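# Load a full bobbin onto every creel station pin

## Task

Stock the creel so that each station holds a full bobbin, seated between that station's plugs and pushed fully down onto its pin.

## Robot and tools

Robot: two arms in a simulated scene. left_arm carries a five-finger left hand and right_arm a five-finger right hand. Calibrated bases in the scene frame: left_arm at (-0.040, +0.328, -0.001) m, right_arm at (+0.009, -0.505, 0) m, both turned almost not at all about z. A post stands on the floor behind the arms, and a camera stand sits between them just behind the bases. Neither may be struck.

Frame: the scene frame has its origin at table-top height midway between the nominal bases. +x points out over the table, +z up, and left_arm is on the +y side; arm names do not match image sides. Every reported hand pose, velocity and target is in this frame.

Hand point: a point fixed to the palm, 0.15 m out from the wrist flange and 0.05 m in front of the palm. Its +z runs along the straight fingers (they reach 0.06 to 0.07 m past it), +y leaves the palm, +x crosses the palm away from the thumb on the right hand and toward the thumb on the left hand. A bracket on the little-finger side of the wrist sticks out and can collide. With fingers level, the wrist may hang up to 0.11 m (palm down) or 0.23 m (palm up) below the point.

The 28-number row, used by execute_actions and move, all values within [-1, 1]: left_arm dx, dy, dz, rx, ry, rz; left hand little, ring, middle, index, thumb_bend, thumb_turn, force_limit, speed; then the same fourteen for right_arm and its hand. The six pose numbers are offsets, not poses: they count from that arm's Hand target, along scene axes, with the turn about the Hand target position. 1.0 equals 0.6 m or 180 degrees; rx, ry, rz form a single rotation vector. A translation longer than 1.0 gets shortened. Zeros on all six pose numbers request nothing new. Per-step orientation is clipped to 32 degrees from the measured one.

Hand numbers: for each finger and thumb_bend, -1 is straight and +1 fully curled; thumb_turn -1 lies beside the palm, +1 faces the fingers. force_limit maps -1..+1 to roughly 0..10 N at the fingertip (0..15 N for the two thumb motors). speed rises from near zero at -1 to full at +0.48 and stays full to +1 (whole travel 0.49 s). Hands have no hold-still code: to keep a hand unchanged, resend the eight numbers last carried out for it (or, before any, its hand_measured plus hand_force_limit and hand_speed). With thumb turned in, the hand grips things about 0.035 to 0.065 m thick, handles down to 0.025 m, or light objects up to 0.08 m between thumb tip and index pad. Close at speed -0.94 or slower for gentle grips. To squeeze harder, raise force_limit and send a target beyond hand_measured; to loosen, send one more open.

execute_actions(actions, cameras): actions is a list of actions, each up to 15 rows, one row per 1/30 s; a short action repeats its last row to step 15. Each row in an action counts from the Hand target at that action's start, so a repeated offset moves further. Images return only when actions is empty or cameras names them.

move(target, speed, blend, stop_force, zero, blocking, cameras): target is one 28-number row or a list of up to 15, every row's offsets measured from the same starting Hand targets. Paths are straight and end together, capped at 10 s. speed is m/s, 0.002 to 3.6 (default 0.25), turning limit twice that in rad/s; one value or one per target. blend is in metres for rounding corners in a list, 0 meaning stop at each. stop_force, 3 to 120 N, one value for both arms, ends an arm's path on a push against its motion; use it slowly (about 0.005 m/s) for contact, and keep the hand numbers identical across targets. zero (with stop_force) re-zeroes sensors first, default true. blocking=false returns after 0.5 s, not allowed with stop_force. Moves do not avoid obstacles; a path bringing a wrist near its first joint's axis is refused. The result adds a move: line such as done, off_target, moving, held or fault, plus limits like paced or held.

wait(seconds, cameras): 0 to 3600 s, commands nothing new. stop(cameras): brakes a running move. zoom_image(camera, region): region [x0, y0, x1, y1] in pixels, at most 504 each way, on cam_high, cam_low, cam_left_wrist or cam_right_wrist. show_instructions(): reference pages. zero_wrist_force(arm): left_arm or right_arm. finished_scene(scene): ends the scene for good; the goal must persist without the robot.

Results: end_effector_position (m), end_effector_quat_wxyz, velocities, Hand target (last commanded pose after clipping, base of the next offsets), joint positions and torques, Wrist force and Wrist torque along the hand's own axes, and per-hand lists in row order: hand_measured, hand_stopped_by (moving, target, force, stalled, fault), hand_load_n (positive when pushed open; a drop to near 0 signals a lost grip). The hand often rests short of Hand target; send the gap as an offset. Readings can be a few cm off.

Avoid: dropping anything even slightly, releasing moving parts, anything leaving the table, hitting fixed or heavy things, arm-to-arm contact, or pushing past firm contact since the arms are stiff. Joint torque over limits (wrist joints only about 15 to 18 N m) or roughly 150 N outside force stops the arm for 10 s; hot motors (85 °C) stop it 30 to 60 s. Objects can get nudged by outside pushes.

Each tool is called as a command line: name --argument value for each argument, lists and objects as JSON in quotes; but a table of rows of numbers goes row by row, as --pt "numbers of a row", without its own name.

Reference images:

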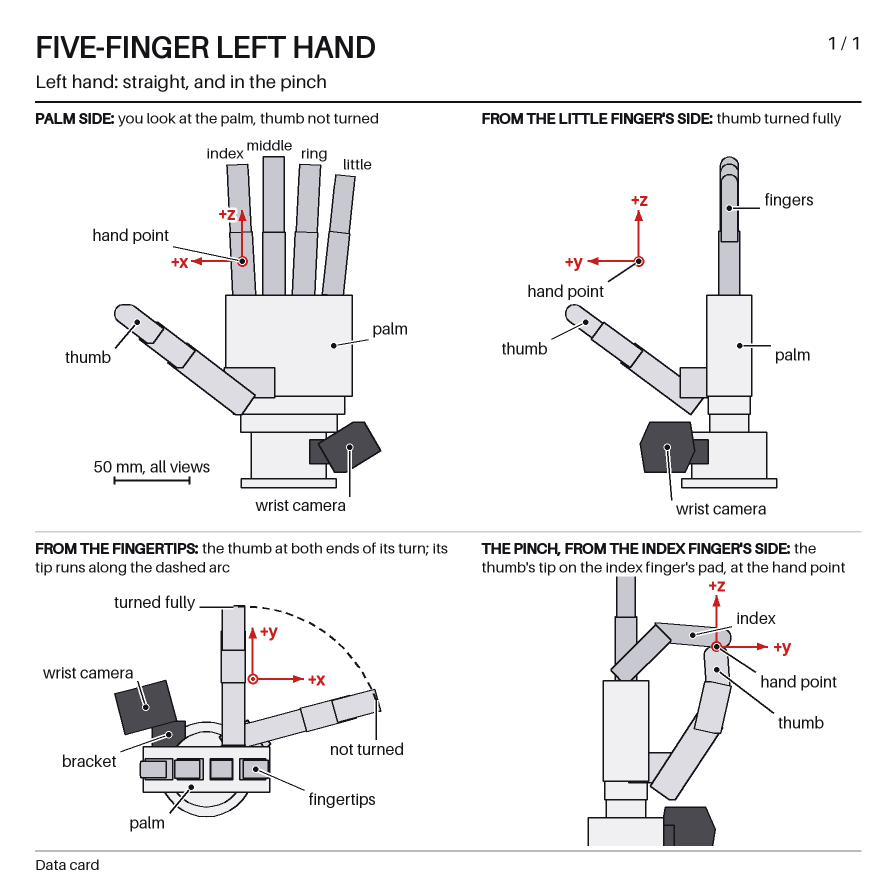

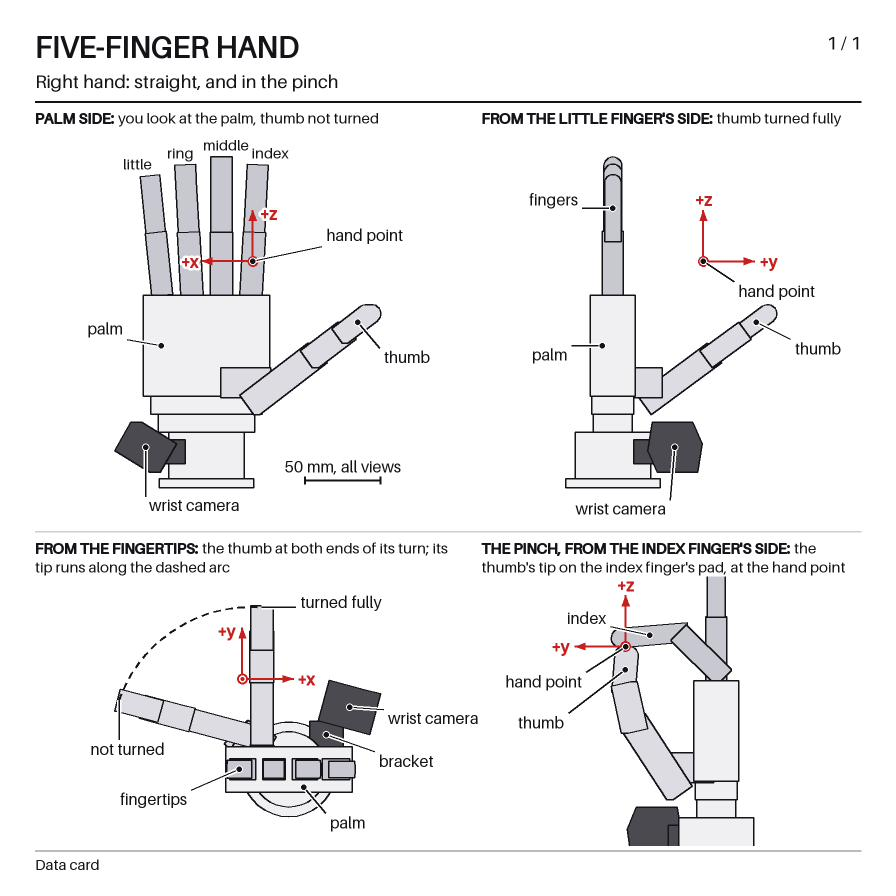

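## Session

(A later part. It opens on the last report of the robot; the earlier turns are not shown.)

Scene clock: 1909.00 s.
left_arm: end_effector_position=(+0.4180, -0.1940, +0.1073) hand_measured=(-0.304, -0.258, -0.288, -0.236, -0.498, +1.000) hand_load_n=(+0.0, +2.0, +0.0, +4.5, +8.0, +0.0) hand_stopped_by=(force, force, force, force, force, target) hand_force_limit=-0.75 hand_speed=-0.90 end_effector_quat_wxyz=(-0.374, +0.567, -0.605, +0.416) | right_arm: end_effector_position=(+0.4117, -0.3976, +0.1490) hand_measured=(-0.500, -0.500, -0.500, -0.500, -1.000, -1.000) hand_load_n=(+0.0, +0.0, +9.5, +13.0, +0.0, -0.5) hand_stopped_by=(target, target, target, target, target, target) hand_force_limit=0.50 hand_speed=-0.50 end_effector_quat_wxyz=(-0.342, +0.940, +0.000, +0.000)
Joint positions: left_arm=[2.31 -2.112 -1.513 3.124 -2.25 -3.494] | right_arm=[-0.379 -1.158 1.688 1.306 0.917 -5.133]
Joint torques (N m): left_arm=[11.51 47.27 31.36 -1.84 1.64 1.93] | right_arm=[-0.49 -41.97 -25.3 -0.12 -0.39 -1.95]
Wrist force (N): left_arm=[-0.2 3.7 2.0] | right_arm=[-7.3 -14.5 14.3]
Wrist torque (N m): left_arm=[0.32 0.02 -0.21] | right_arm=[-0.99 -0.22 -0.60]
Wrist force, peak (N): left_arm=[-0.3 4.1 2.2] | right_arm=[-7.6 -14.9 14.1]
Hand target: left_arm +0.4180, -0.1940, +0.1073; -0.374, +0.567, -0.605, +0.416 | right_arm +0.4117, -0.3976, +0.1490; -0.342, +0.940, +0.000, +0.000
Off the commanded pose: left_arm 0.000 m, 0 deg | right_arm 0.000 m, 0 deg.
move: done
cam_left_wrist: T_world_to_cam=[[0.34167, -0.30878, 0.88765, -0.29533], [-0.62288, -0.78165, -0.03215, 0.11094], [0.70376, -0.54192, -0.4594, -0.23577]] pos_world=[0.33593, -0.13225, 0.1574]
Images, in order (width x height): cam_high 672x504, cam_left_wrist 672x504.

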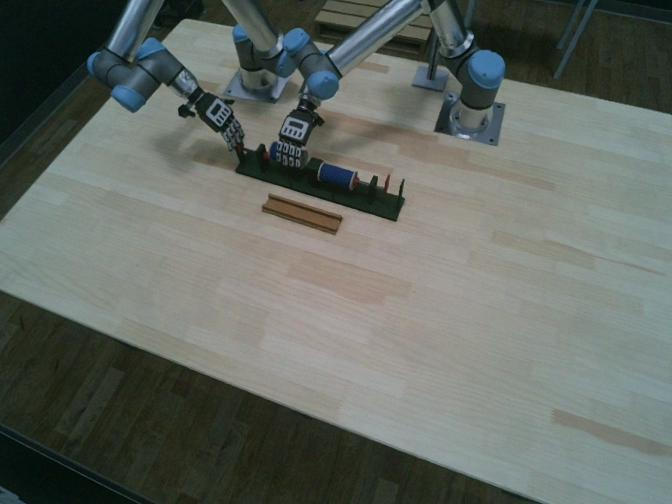

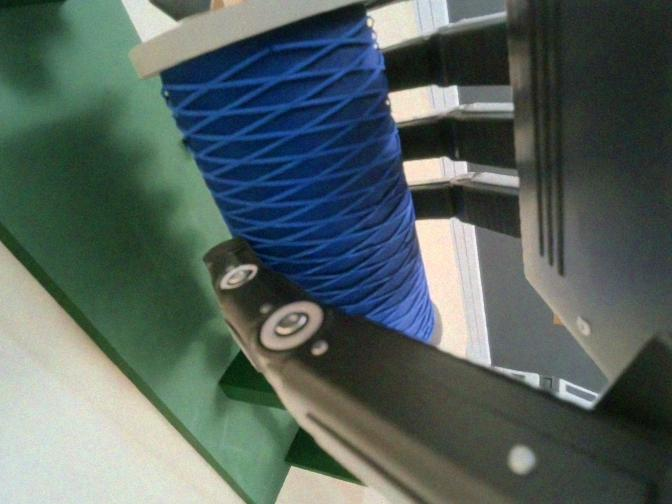

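zoom_image --camera "cam_left_wrist" --region '[100, 200, 350, 504]'

zoom_image --camera "cam_high" --region '[285, 135, 325, 175]'

Scaled by 1.658 from the camera's image (finer frame: 960x720).

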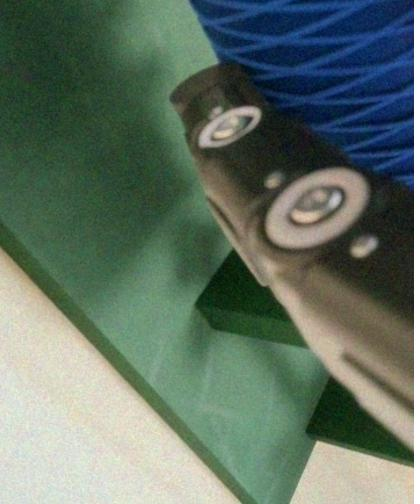

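Scaled by 12.600 from the camera's image (finer frame: 960x720).

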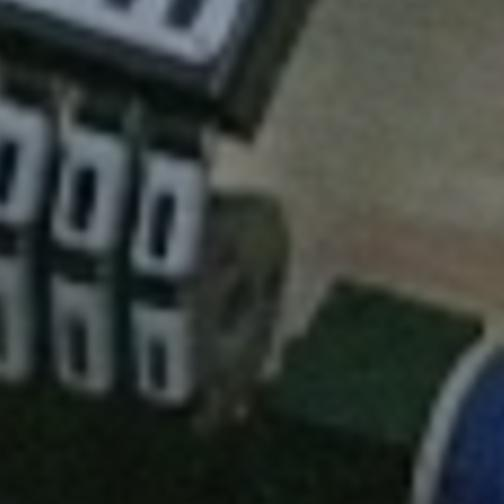

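move --pt "0.01 0 0 0.0006 0.0167 0 0.1 0.1 0.1 0.1 0.1 1 -0.75 -0.9 0 0 0 0 0 0 -0.5 -0.5 -0.5 -0.5 -1 -1 0.5 -0.5" --pt "0.01 0 -0.02 0.0006 0.0167 0 0.1 0.1 0.1 0.1 0.1 1 -0.75 -0.9 0 0 0 0 0 0 -0.5 -0.5 -0.5 -0.5 -1 -1 0.5 -0.5" --cameras '["cam_left_wrist","cam_high","cam_low"]' --speed 0.03 --stop_force 6

zoom_image --camera "cam_high" --region '[255, 125, 335, 185]'

zoom_image --camera "cam_left_wrist" --region '[0, 0, 250, 200]'

Scene clock: 1971.90 s.
left_arm: end_effector_position=(+0.4240, -0.1940, +0.0953) hand_measured=(-0.304, -0.258, -0.288, -0.236, -0.498, +1.000) hand_load_n=(+0.0, +1.5, +0.0, +4.5, +8.0, +0.5) hand_stopped_by=(force, force, force, force, force, target) hand_force_limit=-0.75 hand_speed=-0.90 end_effector_quat_wxyz=(-0.359, +0.577, -0.615, +0.400) | right_arm: end_effector_position=(+0.4117, -0.3976, +0.1490) hand_measured=(-0.500, -0.500, -0.500, -0.500, -1.000, -1.000) hand_load_n=(+0.0, +0.0, +9.5, +12.5, +0.0, +0.0) hand_stopped_by=(target, target, target, target, target, target) hand_force_limit=0.50 hand_speed=-0.50 end_effector_quat_wxyz=(-0.342, +0.940, +0.000, +0.000)
Joint positions: left_arm=[2.329 -2.142 -1.476 3.062 -2.215 -3.522] | right_arm=[-0.379 -1.158 1.688 1.306 0.917 -5.133]
Joint torques (N m): left_arm=[-10.51 47.71 31.96 -1.8 -2.95 2.13] | right_arm=[-1.68 -41.65 -25.92 1.37 0.79 -2.32]
Wrist force (N): left_arm=[-0.5 3.3 2.2] | right_arm=[-7.0 -14.1 14.1]
Wrist torque (N m): left_arm=[0.27 0.09 -0.14] | right_arm=[-0.92 -0.25 -0.58]
Wrist force, peak (N): left_arm=[-0.7 4.1 2.3] | right_arm=[-7.6 -15.0 13.9]
Hand target: left_arm +0.4240, -0.1940, +0.0953; -0.359, +0.577, -0.615, +0.400 | right_arm +0.4117, -0.3976, +0.1490; -0.342, +0.940, +0.000, +0.000
Off the commanded pose: left_arm 0.000 m, 0 deg | right_arm 0.000 m, 0 deg.
move: done
cam_left_wrist: T_world_to_cam=[[0.38771, -0.31044, 0.86793, -0.3047], [-0.62378, -0.7816, -0.00092, 0.11173], [0.67866, -0.54104, -0.49668, -0.23119]] pos_world=[0.34473, -0.13235, 0.14974]
Images, in order (width x height): cam_high 672x504, cam_low 672x504, cam_left_wrist 672x504.

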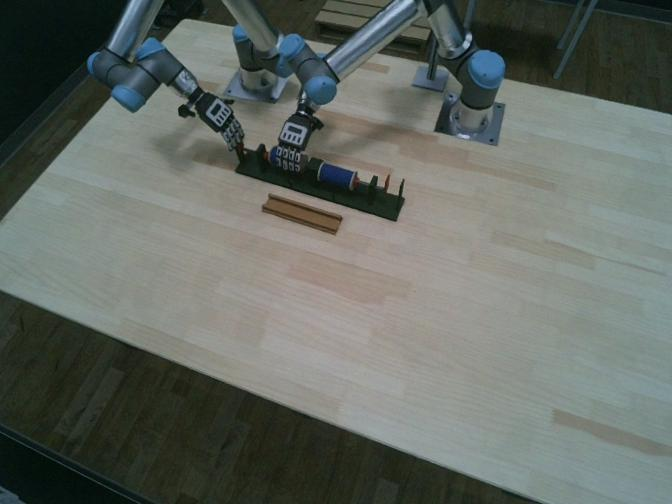

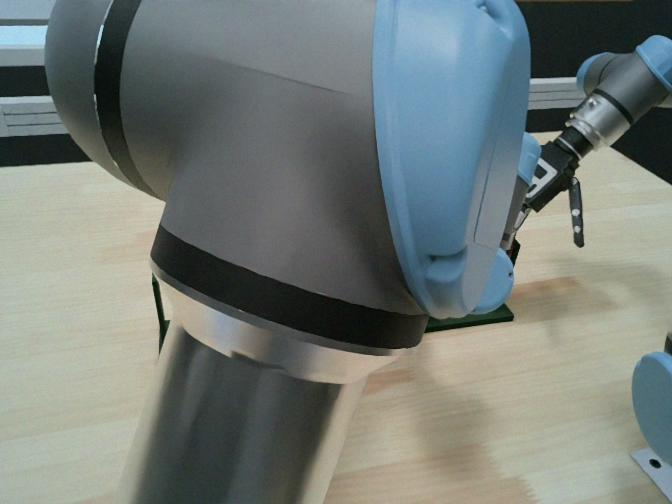

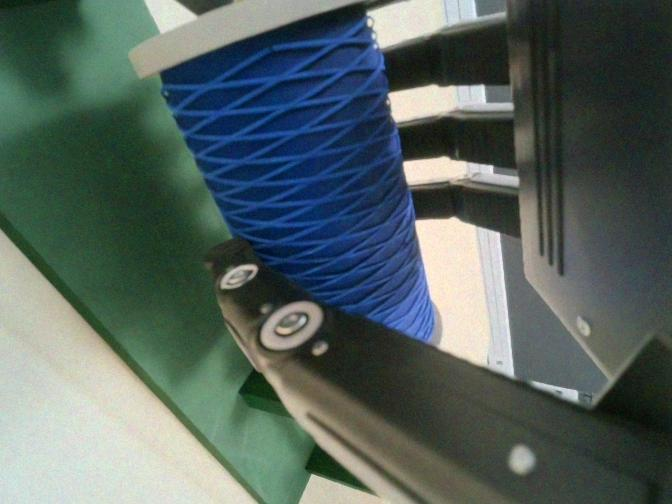

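Scaled by 6.300 from the camera's image (finer frame: 960x720).

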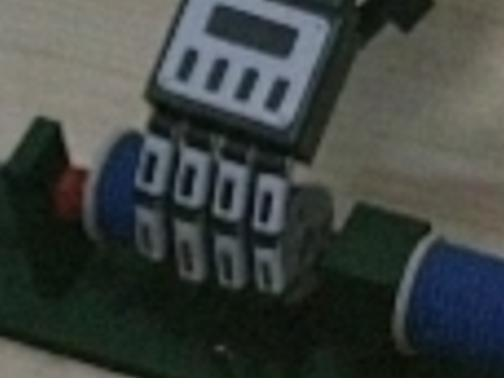

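Scaled by 2.016 from the camera's image (finer frame: 960x720).

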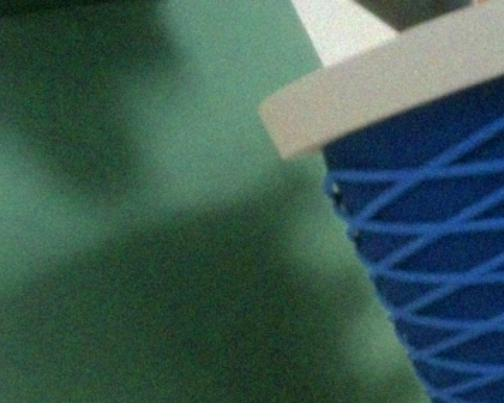

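execute_actions --actions '[]' --cameras '["cam_high","cam_left_wrist","cam_right_wrist"]'

Scene clock: 2005.30 s.
left_arm: end_effector_position=(+0.4240, -0.1940, +0.0953) hand_measured=(-0.304, -0.258, -0.288, -0.236, -0.498, +1.000) hand_load_n=(+0.5, +1.5, +0.0, +4.5, +8.0, +0.0) hand_stopped_by=(force, force, force, force, force, target) hand_force_limit=-0.75 hand_speed=-0.90 end_effector_quat_wxyz=(-0.359, +0.577, -0.615, +0.400) | right_arm: end_effector_position=(+0.4117, -0.3976, +0.1490) hand_measured=(-0.500, -0.500, -0.500, -0.500, -1.000, -1.000) hand_load_n=(+0.0, +0.0, +9.5, +12.5, +0.0, -0.5) hand_stopped_by=(target, target, target, target, target, target) hand_force_limit=0.50 hand_speed=-0.50 end_effector_quat_wxyz=(-0.342, +0.940, +0.000, +0.000)
Joint positions: left_arm=[2.329 -2.142 -1.476 3.062 -2.215 -3.522] | right_arm=[-0.379 -1.158 1.688 1.306 0.917 -5.133]
Joint velocities: within noise
Joint torques (N m): left_arm=[-9.44 46.92 30.32 -0.09 -2.89 -2.3] | right_arm=[-2.06 -41.96 -24.45 2.3 1.52 -2.08]
Wrist force (N): left_arm=[-0.4 3.0 2.1] | right_arm=[-7.5 -14.7 14.0]
Wrist torque (N m): left_arm=[0.23 0.07 -0.14] | right_arm=[-0.96 -0.22 -0.59]
Wrist force, peak (N): left_arm=[-0.3 3.0 2.7] | right_arm=[-7.4 -14.7 14.3]
Hand target: left_arm +0.4240, -0.1940, +0.0953; -0.359, +0.577, -0.615, +0.400 | right_arm +0.4117, -0.3976, +0.1490; -0.342, +0.940, +0.000, +0.000
Off the commanded pose: left_arm 0.000 m, 0 deg | right_arm 0.000 m, 0 deg.
camera_calibration:
cam_left_wrist: T_world_to_cam=[[0.38771, -0.31044, 0.86793, -0.3047], [-0.62378, -0.7816, -0.00092, 0.11173], [0.67866, -0.54104, -0.49668, -0.23119]] pos_world=[0.34473, -0.13235, 0.14974]
cam_right_wrist: T_world_to_cam=[[0.22125, -0.7602, -0.61085, -0.30056], [-0.81721, -0.48634, 0.30926, 0.09054], [-0.53218, 0.43077, -0.72885, 0.61708]] pos_world=[0.46889, -0.45027, 0.23816]
Images, in order (width x height): cam_high 672x504, cam_left_wrist 672x504, cam_right_wrist 672x504.

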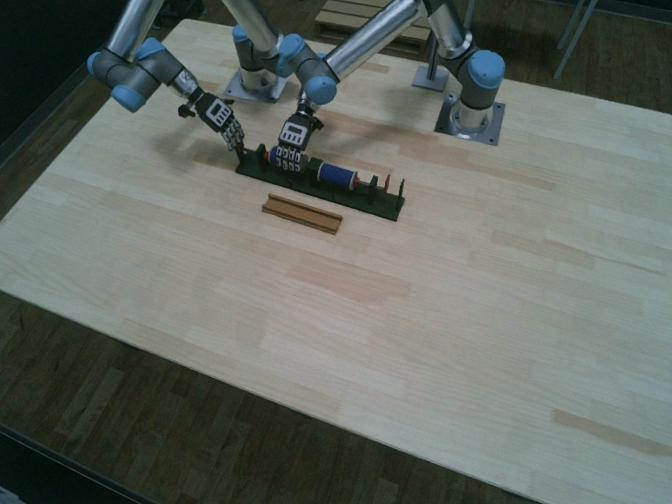

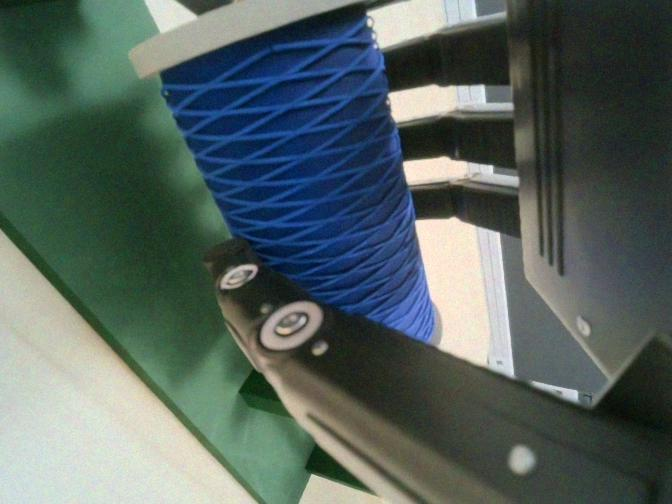

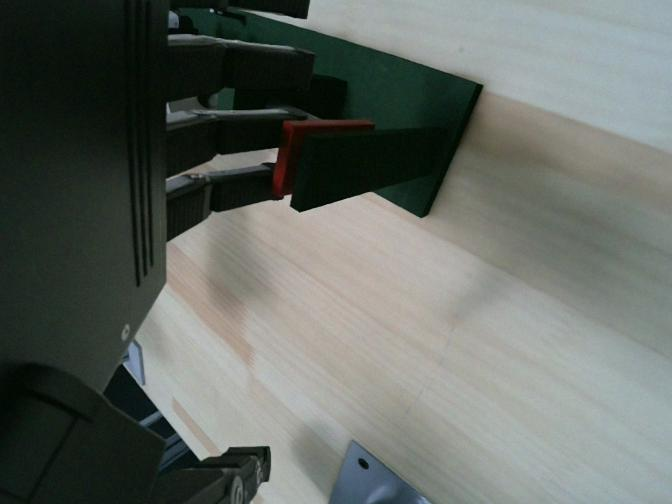

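move --target '[0,0,-0.0217,0,0,0,0.1,0.1,0.1,0.1,0.1,1,-0.75,-0.9,0,0,0,0,0,0,-0.5,-0.5,-0.5,-0.5,-1,-1,0.5,-0.5]' --speed 0.02 --stop_force 6 --cameras '["cam_high","cam_left_wrist","cam_low"]'

zoom_image --camera "cam_high" --region '[235, 120, 415, 225]'

zoom_image --camera "cam_high" --region '[255, 130, 345, 195]'

zoom_image --camera "cam_low" --region '[200, 200, 420, 400]'

Scene clock: 2016.07 s.
left_arm: end_effector_position=(+0.4240, -0.1940, +0.0823) hand_measured=(-0.304, -0.258, -0.288, -0.236, -0.498, +1.000) hand_load_n=(+0.0, +1.5, +0.0, +4.5, +8.0, +0.0) hand_stopped_by=(force, force, force, force, force, target) hand_force_limit=-0.75 hand_speed=-0.90 end_effector_quat_wxyz=(-0.359, +0.577, -0.615, +0.400) | right_arm: end_effector_position=(+0.4117, -0.3976, +0.1490) hand_measured=(-0.500, -0.500, -0.500, -0.500, -1.000, -1.000) hand_load_n=(+0.0, +0.0, +9.5, +12.5, +0.0, +0.0) hand_stopped_by=(target, target, target, target, target, target) hand_force_limit=0.50 hand_speed=-0.50 end_effector_quat_wxyz=(-0.342, +0.940, +0.000, +0.000)
Joint positions: left_arm=[2.329 -2.156 -1.49 3.09 -2.215 -3.522] | right_arm=[-0.379 -1.158 1.688 1.306 0.917 -5.133]
Joint torques (N m): left_arm=[-9.5 47.31 31.39 -1.96 -2.61 -0.12] | right_arm=[-2.69 -40.81 -24.26 2.26 1.82 -2.42]
Wrist force (N): left_arm=[-0.2 3.1 2.1] | right_arm=[-7.3 -14.3 14.2]
Wrist torque (N m): left_arm=[0.23 0.04 -0.12] | right_arm=[-0.94 -0.23 -0.58]
Wrist force, peak (N): left_arm=[-0.3 3.5 2.4] | right_arm=[-7.7 -14.9 14.0]
Hand target: left_arm +0.4240, -0.1940, +0.0823; -0.359, +0.577, -0.615, +0.400 | right_arm +0.4117, -0.3976, +0.1490; -0.342, +0.940, +0.000, +0.000
Off the commanded pose: left_arm 0.000 m, 0 deg | right_arm 0.000 m, 0 deg.
move: done
cam_left_wrist: T_world_to_cam=[[0.38773, -0.31041, 0.86793, -0.29342], [-0.62377, -0.78161, -0.00089, 0.11171], [0.67866, -0.54104, -0.49668, -0.23765]] pos_world=[0.34473, -0.13235, 0.13674]
Images, in order (width x height): cam_high 672x504, cam_low 672x504, cam_left_wrist 672x504.

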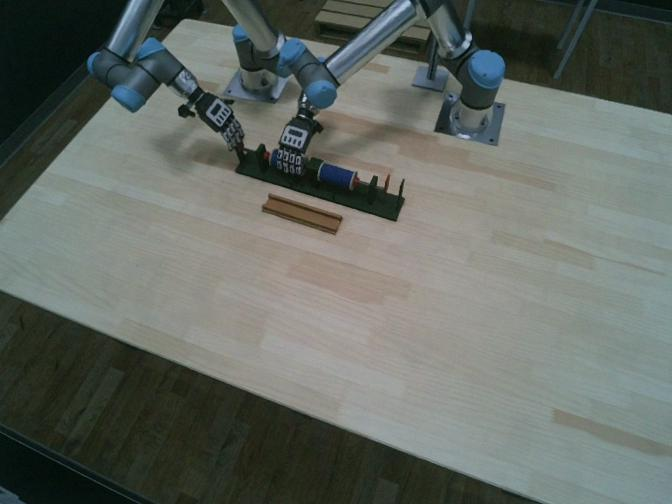

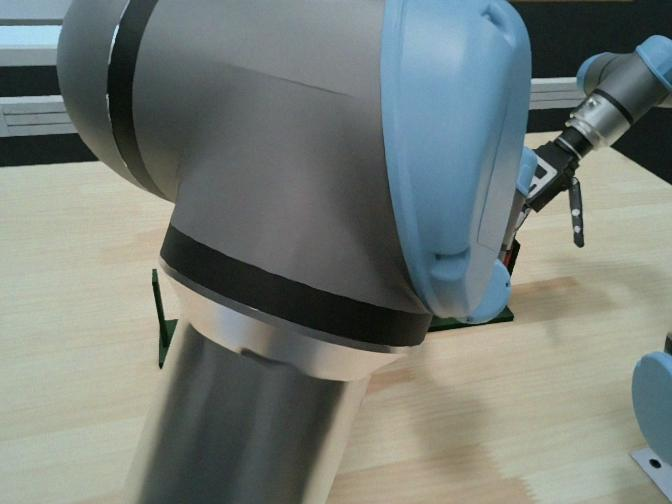

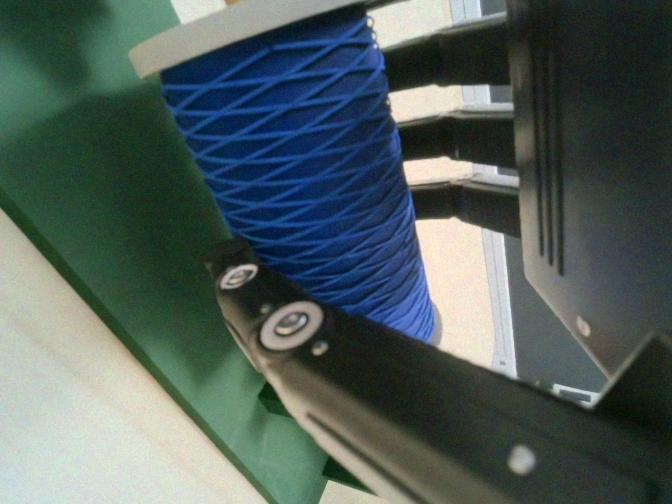

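Scaled by 2.800 from the camera's image (finer frame: 960x720).

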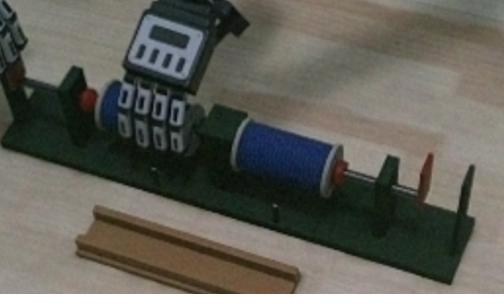

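Scaled by 5.600 from the camera's image (finer frame: 960x720).

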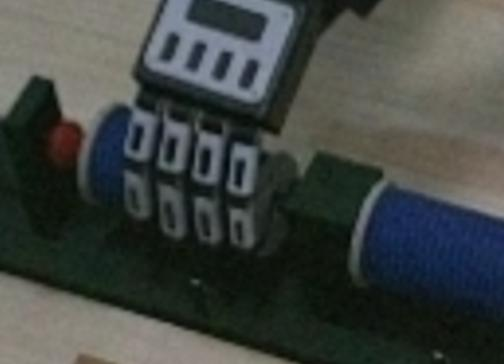

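Scaled by 2.291 from the camera's image (finer frame: 960x720).

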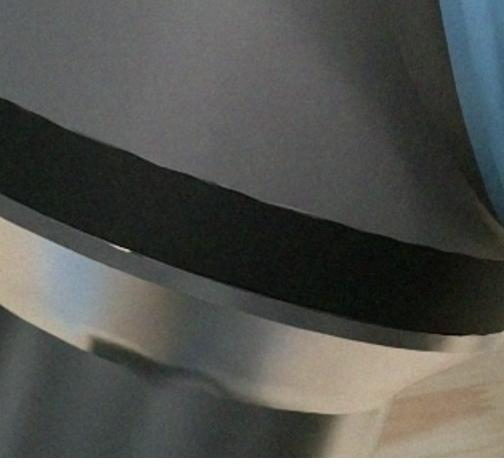

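zoom_image --camera "cam_high" --region '[258, 140, 298, 180]'

zoom_image --camera "cam_high" --region '[288, 146, 328, 186]'

zoom_image --camera "cam_left_wrist" --region '[100, 0, 400, 120]'

Scaled by 12.600 from the camera's image (finer frame: 960x720).

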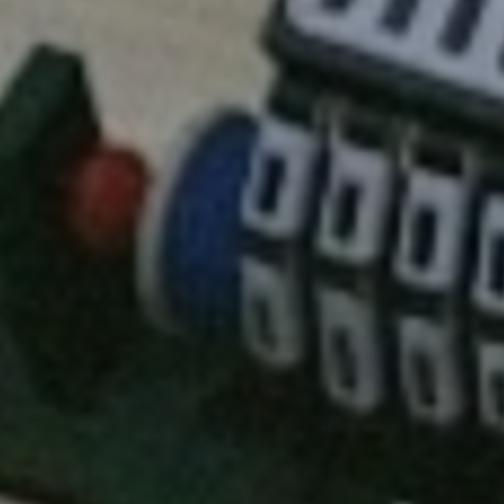

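Scaled by 12.600 from the camera's image (finer frame: 960x720).

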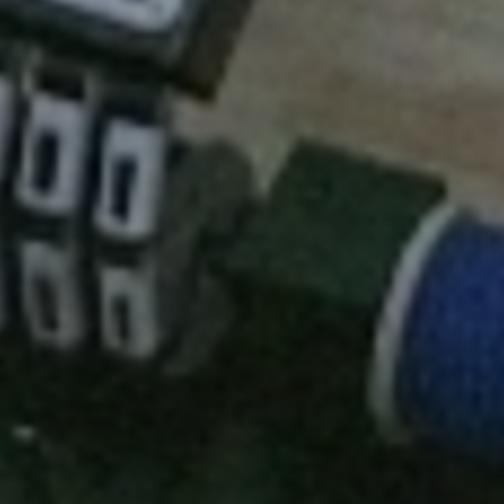

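Scaled by 1.680 from the camera's image (finer frame: 960x720).

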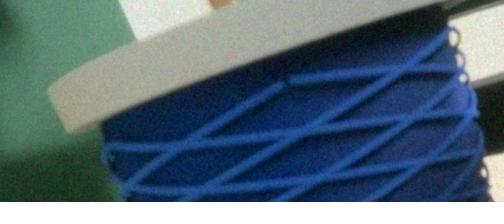

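move --target '[0.0005,0.0167,0,0,0,0,0.1,0.1,0.1,0.1,0.1,1,-0.75,-0.9,0,0,0,0,0,0,-0.5,-0.5,-0.5,-0.5,-1,-1,0.5,-0.5]' --speed 0.01 --stop_force 5 --cameras '["cam_high","cam_left_wrist"]'

zoom_image --camera "cam_high" --region '[288, 146, 328, 186]'

Scene clock: 2056.07 s.
left_arm: end_effector_position=(+0.4243, -0.1840, +0.0823) hand_measured=(-0.304, -0.258, -0.288, -0.236, -0.498, +1.000) hand_load_n=(+0.5, +1.5, +0.0, +4.5, +8.0, +0.5) hand_stopped_by=(force, force, force, force, force, target) hand_force_limit=-0.75 hand_speed=-0.90 end_effector_quat_wxyz=(-0.359, +0.577, -0.615, +0.400) | right_arm: end_effector_position=(+0.4117, -0.3976, +0.1490) hand_measured=(-0.500, -0.500, -0.500, -0.500, -1.000, -1.000) hand_load_n=(+0.0, +0.0, +9.5, +12.5, +0.0, +0.0) hand_stopped_by=(target, target, target, target, target, target) hand_force_limit=0.50 hand_speed=-0.50 end_effector_quat_wxyz=(-0.342, +0.940, +0.000, +0.000)
Joint positions: left_arm=[2.343 -2.137 -1.522 3.108 -2.203 -3.513] | right_arm=[-0.379 -1.158 1.688 1.306 0.917 -5.133]
Joint torques (N m): left_arm=[-10.41 32.43 29.93 -2.01 -2.56 -2.38] | right_arm=[-3.43 -41.02 -24.44 2.4 2.48 -2.31]
Wrist force (N): left_arm=[-0.1 2.6 1.4] | right_arm=[-7.4 -14.3 14.3]
Wrist torque (N m): left_arm=[0.26 0.04 -0.08] | right_arm=[-0.95 -0.21 -0.59]
Wrist force, peak (N): left_arm=[-0.5 3.4 2.5] | right_arm=[-7.5 -15.0 14.2]
Hand target: left_arm +0.4243, -0.1840, +0.0823; -0.359, +0.577, -0.615, +0.400 | right_arm +0.4117, -0.3976, +0.1490; -0.342, +0.940, +0.000, +0.000
Off the commanded pose: left_arm 0.000 m, 0 deg | right_arm 0.000 m, 0 deg.
move: done
cam_left_wrist: T_world_to_cam=[[0.38771, -0.31044, 0.86793, -0.29043], [-0.62378, -0.7816, -0.00092, 0.11972], [0.67866, -0.54104, -0.49668, -0.23244]] pos_world=[0.34503, -0.12235, 0.13674]

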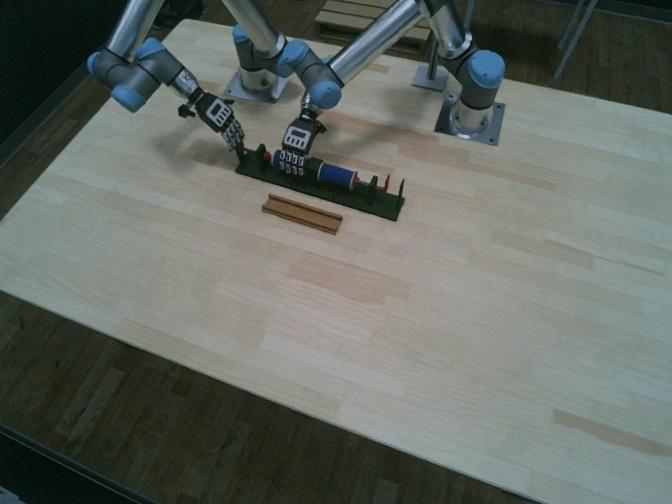

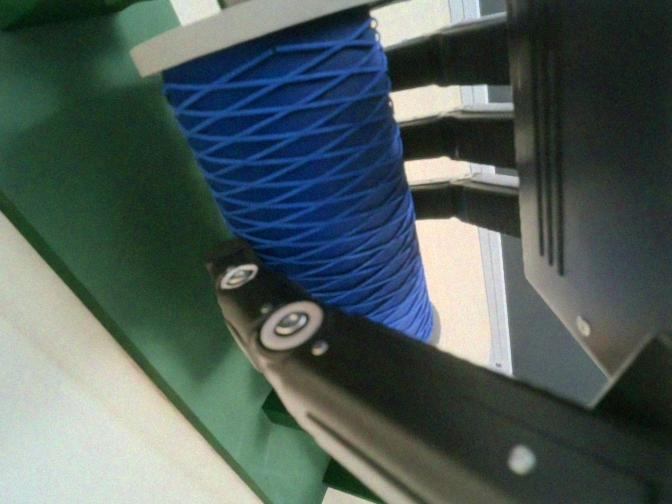

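Scaled by 12.600 from the camera's image (finer frame: 960x720).

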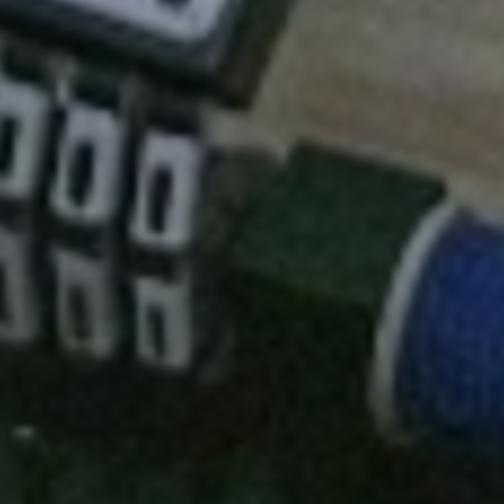

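move --target '[0.0003,0.0083,0,0,0,0,0.1,0.1,0.1,0.1,0.1,1,-0.75,-0.9,0,0,0,0,0,0,-0.5,-0.5,-0.5,-0.5,-1,-1,0.5,-0.5]' --speed 0.01 --stop_force 5 --cameras '["cam_high","cam_left_wrist"]'

zoom_image --camera "cam_high" --region '[288, 146, 328, 186]'

Scene clock: 2069.63 s.
left_arm: end_effector_position=(+0.4245, -0.1790, +0.0823) hand_measured=(-0.304, -0.258, -0.288, -0.236, -0.498, +1.000) hand_load_n=(+0.5, +2.0, +0.0, +4.0, +7.5, +0.0) hand_stopped_by=(force, force, force, force, force, target) hand_force_limit=-0.75 hand_speed=-0.90 end_effector_quat_wxyz=(-0.359, +0.577, -0.615, +0.400) | right_arm: end_effector_position=(+0.4117, -0.3976, +0.1490) hand_measured=(-0.500, -0.500, -0.500, -0.500, -1.000, -1.000) hand_load_n=(+0.0, +0.0, +9.5, +13.0, +0.0, +0.0) hand_stopped_by=(target, target, target, target, target, target) hand_force_limit=0.50 hand_speed=-0.50 end_effector_quat_wxyz=(-0.342, +0.940, +0.000, +0.000)
Joint positions: left_arm=[2.35 -2.127 -1.537 3.116 -2.197 -3.509] | right_arm=[-0.379 -1.158 1.688 1.306 0.917 -5.133]
Joint torques (N m): left_arm=[-10.45 32.1 31.1 -2.06 -2.1 -2.37] | right_arm=[-5.41 -40.38 -23.65 2.34 2.85 -2.39]
Wrist force (N): left_arm=[-1.4 2.0 1.7] | right_arm=[-7.5 -14.7 13.8]
Wrist torque (N m): left_arm=[0.25 0.15 -0.07] | right_arm=[-0.95 -0.22 -0.59]
Wrist force, peak (N): left_arm=[-0.4 3.0 1.8] | right_arm=[-7.5 -14.7 14.2]
Hand target: left_arm +0.4245, -0.1790, +0.0823; -0.359, +0.577, -0.615, +0.400 | right_arm +0.4117, -0.3976, +0.1490; -0.342, +0.940, +0.000, +0.000
Off the commanded pose: left_arm 0.000 m, 0 deg | right_arm 0.000 m, 0 deg.
move: done
cam_left_wrist: T_world_to_cam=[[0.38773, -0.31041, 0.86793, -0.28892], [-0.62377, -0.78161, -0.00089, 0.12368], [0.67866, -0.54104, -0.49668, -0.2298]] pos_world=[0.34513, -0.11735, 0.13674]

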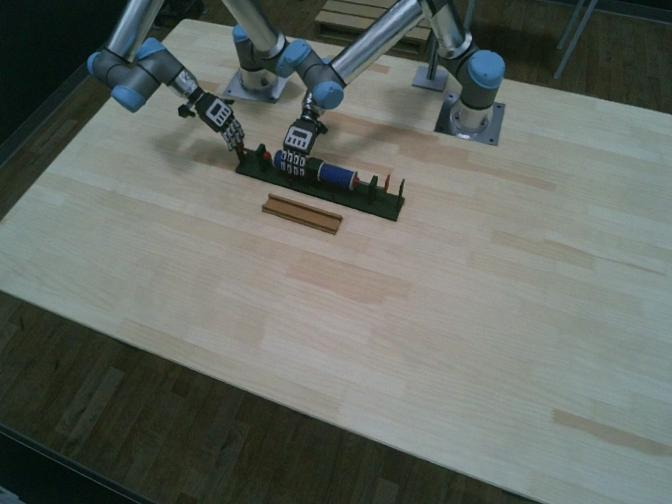

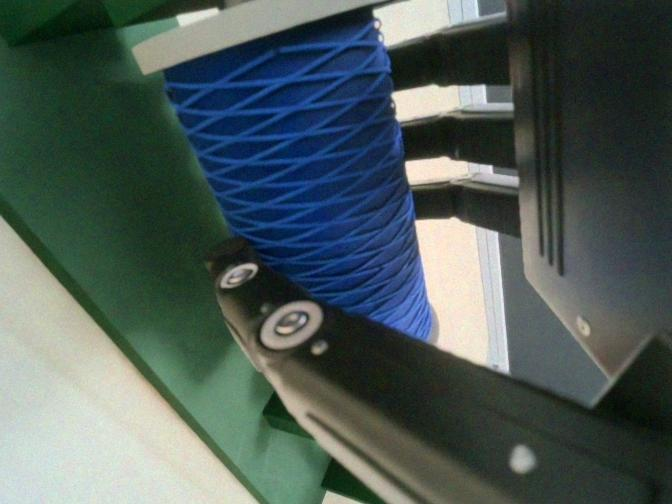

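Scaled by 12.600 from the camera's image (finer frame: 960x720).

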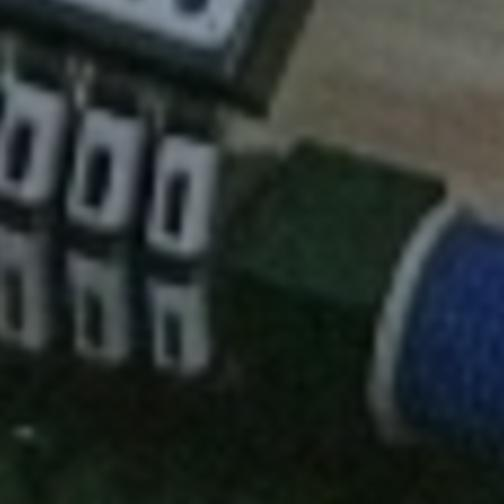

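move --target '[0.0003,0.0117,0,0,0,0,0.1,0.1,0.1,0.1,0.1,1,-0.75,-0.9,0,0,0,0,0,0,-0.5,-0.5,-0.5,-0.5,-1,-1,0.5,-0.5]' --speed 0.008 --stop_force 7 --cameras '["cam_high","cam_left_wrist"]'

zoom_image --camera "cam_high" --region '[258, 136, 328, 186]'

Scene clock: 2080.57 s.
left_arm: end_effector_position=(+0.4247, -0.1720, +0.0823) hand_measured=(-0.304, -0.258, -0.288, -0.236, -0.498, +1.000) hand_load_n=(+0.5, +0.5, +0.0, +4.0, +8.5, +3.5) hand_stopped_by=(force, force, force, force, force, target) hand_force_limit=-0.75 hand_speed=-0.90 end_effector_quat_wxyz=(-0.359, +0.577, -0.615, +0.400) | right_arm: end_effector_position=(+0.4117, -0.3976, +0.1490) hand_measured=(-0.500, -0.500, -0.500, -0.500, -1.000, -1.000) hand_load_n=(+0.0, +0.0, +9.5, +12.5, +0.0, +0.0) hand_stopped_by=(target, target, target, target, target, target) hand_force_limit=0.50 hand_speed=-0.50 end_effector_quat_wxyz=(-0.342, +0.940, +0.000, +0.000)
Joint positions: left_arm=[2.36 -2.114 -1.559 3.128 -2.189 -3.502] | right_arm=[-0.379 -1.158 1.688 1.306 0.917 -5.133]
Joint torques (N m): left_arm=[-8.26 33.24 30.76 -1.95 -3.77 -2.09] | right_arm=[-5.76 -41.14 -23.41 2.53 2.91 -2.44]
Wrist force (N): left_arm=[2.9 6.1 1.6] | right_arm=[-7.5 -14.5 14.0]
Wrist torque (N m): left_arm=[0.45 -0.02 -0.29] | right_arm=[-0.94 -0.21 -0.59]
Wrist force, peak (N): left_arm=[5.6 7.0 2.3] | right_arm=[-7.7 -14.9 14.0]
Hand target: left_arm +0.4246, -0.1720, +0.0823; -0.359, +0.577, -0.615, +0.400 | right_arm +0.4117, -0.3976, +0.1490; -0.342, +0.940, +0.000, +0.000
Off the commanded pose: left_arm 0.000 m, 0 deg | right_arm 0.000 m, 0 deg.
move: done
cam_left_wrist: T_world_to_cam=[[0.38771, -0.31044, 0.86793, -0.28682], [-0.62378, -0.7816, -0.00092, 0.12929], [0.67866, -0.54104, -0.49668, -0.22615]] pos_world=[0.34533, -0.11035, 0.13674]

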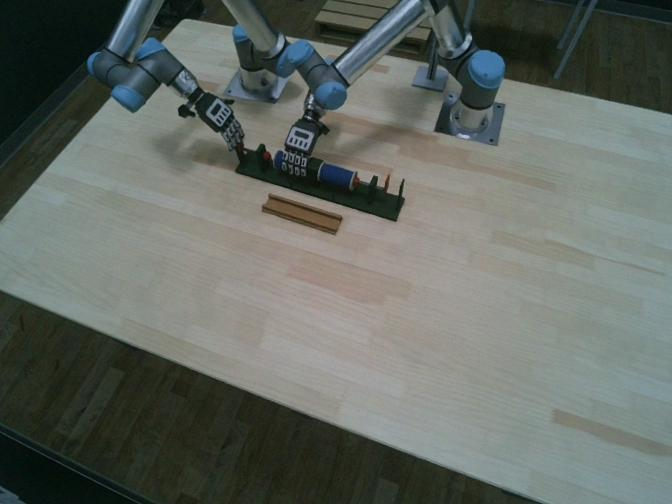

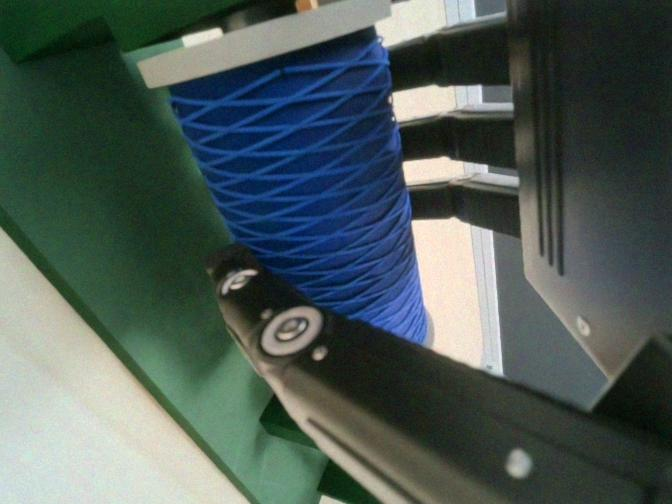

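Scaled by 7.200 from the camera's image (finer frame: 960x720).

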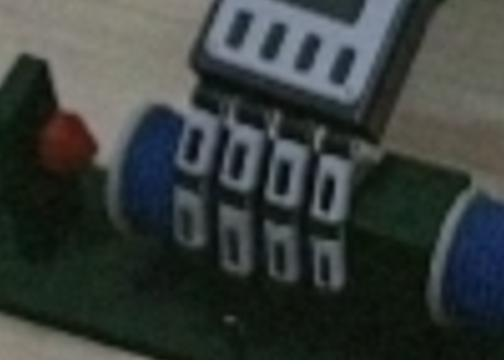

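zoom_image --camera "cam_left_wrist" --region '[120, 0, 420, 120]'

Scaled by 1.680 from the camera's image (finer frame: 960x720).

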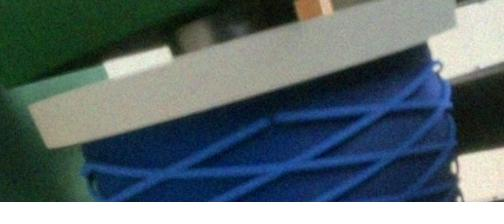

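move --target '[-0.001,-0.0017,-0.002,-0.0003,-0.0083,0,0.1,0.1,0.1,0.1,0.1,1,-0.75,-0.9,0,0,0,0,0,0,-0.5,-0.5,-0.5,-0.5,-1,-1,0.5,-0.5]' --speed 0.01

move --target '[0.0003,0.0083,0,0,0,0,0.1,0.1,0.1,0.1,0.1,1,-0.75,-0.9,0,0,0,0,0,0,-0.5,-0.5,-0.5,-0.5,-1,-1,0.5,-0.5]' --speed 0.006 --stop_force 5 --cameras '["cam_high","cam_left_wrist"]'

zoom_image --camera "cam_left_wrist" --region '[120, 0, 420, 120]'

Scene clock: 2127.93 s.
left_arm: end_effector_position=(+0.4241, -0.1730, +0.0811) hand_measured=(-0.304, -0.258, -0.288, -0.236, -0.498, +1.000) hand_load_n=(+1.0, +2.5, +0.0, +4.0, +8.0, +1.5) hand_stopped_by=(force, force, force, force, force, target) hand_force_limit=-0.75 hand_speed=-0.90 end_effector_quat_wxyz=(-0.366, +0.572, -0.610, +0.408) | right_arm: end_effector_position=(+0.4117, -0.3976, +0.1490) hand_measured=(-0.500, -0.500, -0.500, -0.500, -1.000, -1.000) hand_load_n=(+0.0, +0.0, +9.5, +12.5, +0.0, +0.0) hand_stopped_by=(target, target, target, target, target, target) hand_force_limit=0.50 hand_speed=-0.50 end_effector_quat_wxyz=(-0.342, +0.940, +0.000, +0.000)
Joint positions: left_arm=[2.352 -2.112 -1.577 3.172 -2.205 -3.488] | right_arm=[-0.379 -1.158 1.688 1.306 0.917 -5.133]
Joint torques (N m): left_arm=[-5.72 43.04 12.6 -1.93 -1.05 1.2] | right_arm=[-6.82 -41.63 -21.88 2.42 3.72 -2.13]
Wrist force (N): left_arm=[-0.3 -0.4 2.0] | right_arm=[-7.4 -14.3 14.0]
Wrist torque (N m): left_arm=[0.06 0.16 -0.09] | right_arm=[-0.91 -0.23 -0.58]
Wrist force, peak (N): left_arm=[2.9 7.0 2.4] | right_arm=[-7.7 -14.9 14.1]
Hand target: left_arm +0.4240, -0.1730, +0.0811; -0.366, +0.572, -0.610, +0.408 | right_arm +0.4117, -0.3976, +0.1490; -0.342, +0.940, +0.000, +0.000
Off the commanded pose: left_arm 0.000 m, 0 deg | right_arm 0.000 m, 0 deg.
move: done

Scene clock: 2129.63 s.
left_arm: end_effector_position=(+0.4242, -0.1691, +0.0811) hand_measured=(-0.304, -0.258, -0.288, -0.236, -0.498, +1.000) hand_load_n=(+0.0, +0.5, +0.0, +5.0, +8.0, +4.0) hand_stopped_by=(force, force, force, force, force, target) hand_force_limit=-0.75 hand_speed=-0.90 end_effector_quat_wxyz=(-0.366, +0.572, -0.610, +0.408) | right_arm: end_effector_position=(+0.4117, -0.3976, +0.1490) hand_measured=(-0.500, -0.500, -0.500, -0.500, -1.000, -1.000) hand_load_n=(+0.0, +0.0, +9.5, +13.0, +0.0, +0.0) hand_stopped_by=(target, target, target, target, target, target) hand_force_limit=0.50 hand_speed=-0.50 end_effector_quat_wxyz=(-0.342, +0.940, +0.000, +0.000)
Joint positions: left_arm=[2.358 -2.104 -1.589 3.178 -2.199 -3.485] | right_arm=[-0.379 -1.158 1.688 1.306 0.917 -5.133]
Joint torques (N m): left_arm=[-8.93 31.28 30.43 -2.54 -3.98 -2.18] | right_arm=[-6.74 -41.47 -22.83 2.34 3.83 -2.28]
Wrist force (N): left_arm=[3.1 3.9 1.8] | right_arm=[-7.3 -13.9 14.4]
Wrist torque (N m): left_arm=[0.33 -0.04 -0.35] | right_arm=[-0.91 -0.21 -0.59]
Wrist force, peak (N): left_arm=[5.4 2.5 2.6] | right_arm=[-7.7 -14.8 13.9]
Hand target: left_arm +0.4242, -0.1691, +0.0811; -0.366, +0.572, -0.610, +0.408 (not the last commanded pose) | right_arm +0.4117, -0.3976, +0.1490; -0.342, +0.940, +0.000, +0.000
Off the commanded pose: left_arm 0.001 m, 0 deg | right_arm 0.000 m, 0 deg.
move: contact (left_arm)
cam_left_wrist: T_world_to_cam=[[0.36493, -0.30961, 0.87805, -0.27578], [-0.62357, -0.78159, -0.01643, 0.13243], [0.69136, -0.54153, -0.47829, -0.23188]] pos_world=[0.34353, -0.10745, 0.13342]

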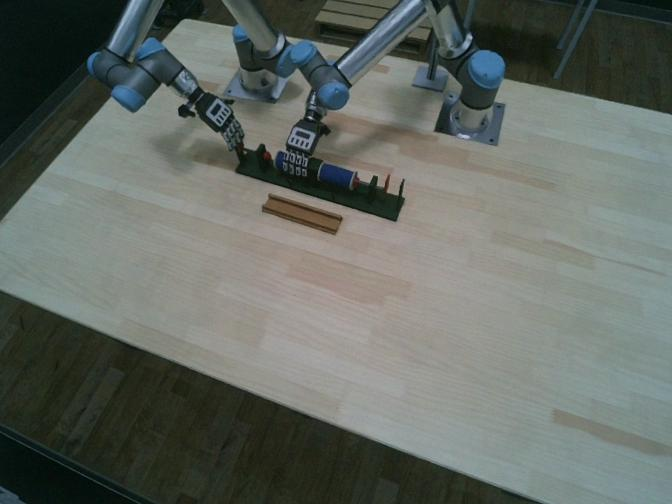

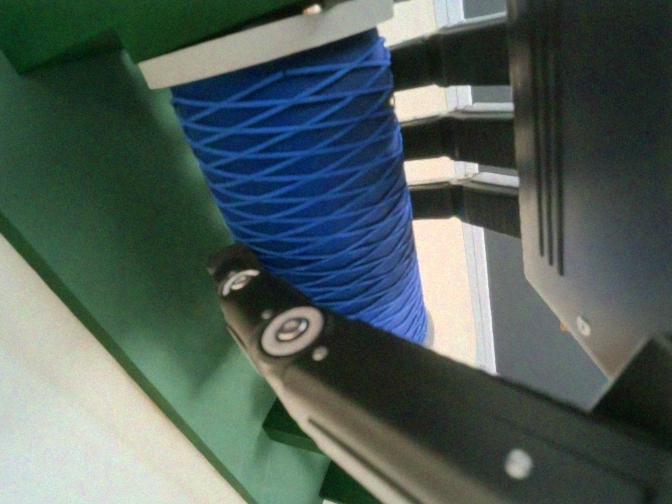

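Scaled by 1.680 from the camera's image (finer frame: 960x720).

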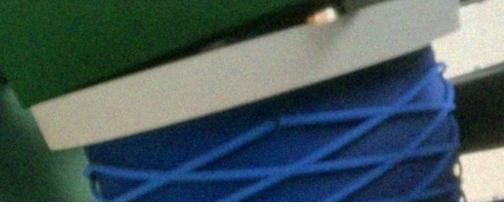

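zoom_image --camera "cam_left_wrist" --region '[220, 0, 400, 60]'

zoom_image --camera "cam_left_wrist" --region '[100, 20, 260, 110]'

Scaled by 2.800 from the camera's image (finer frame: 960x720).

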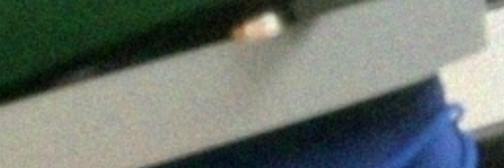

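Scaled by 3.150 from the camera's image (finer frame: 960x720).

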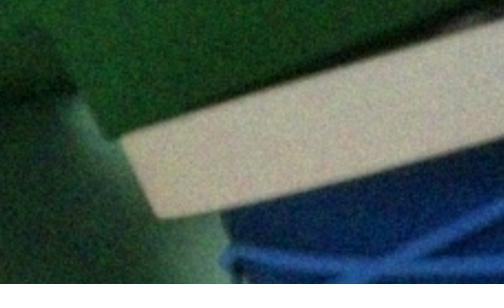

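zoom_image --camera "cam_left_wrist" --region '[0, 0, 252, 189]'

zoom_image --camera "cam_left_wrist" --region '[0, 0, 504, 504]'

Scaled by 2.000 from the camera's image (finer frame: 960x720).

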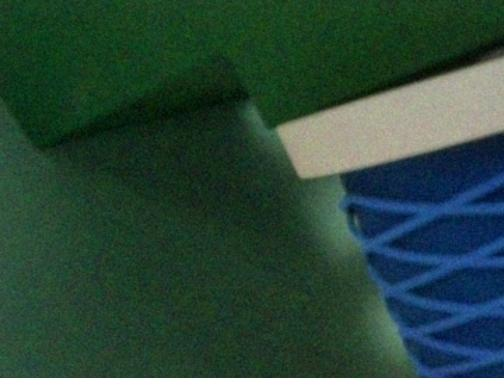

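Scaled by 1.000.

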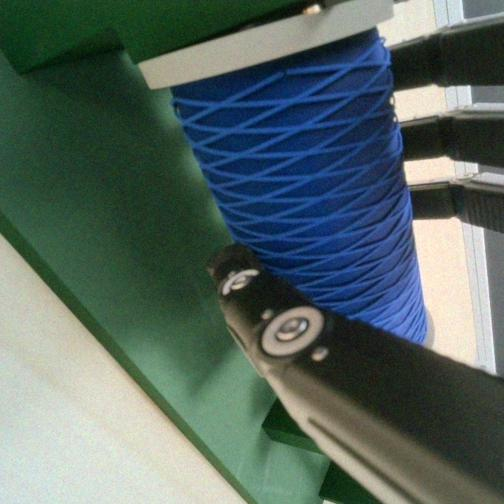

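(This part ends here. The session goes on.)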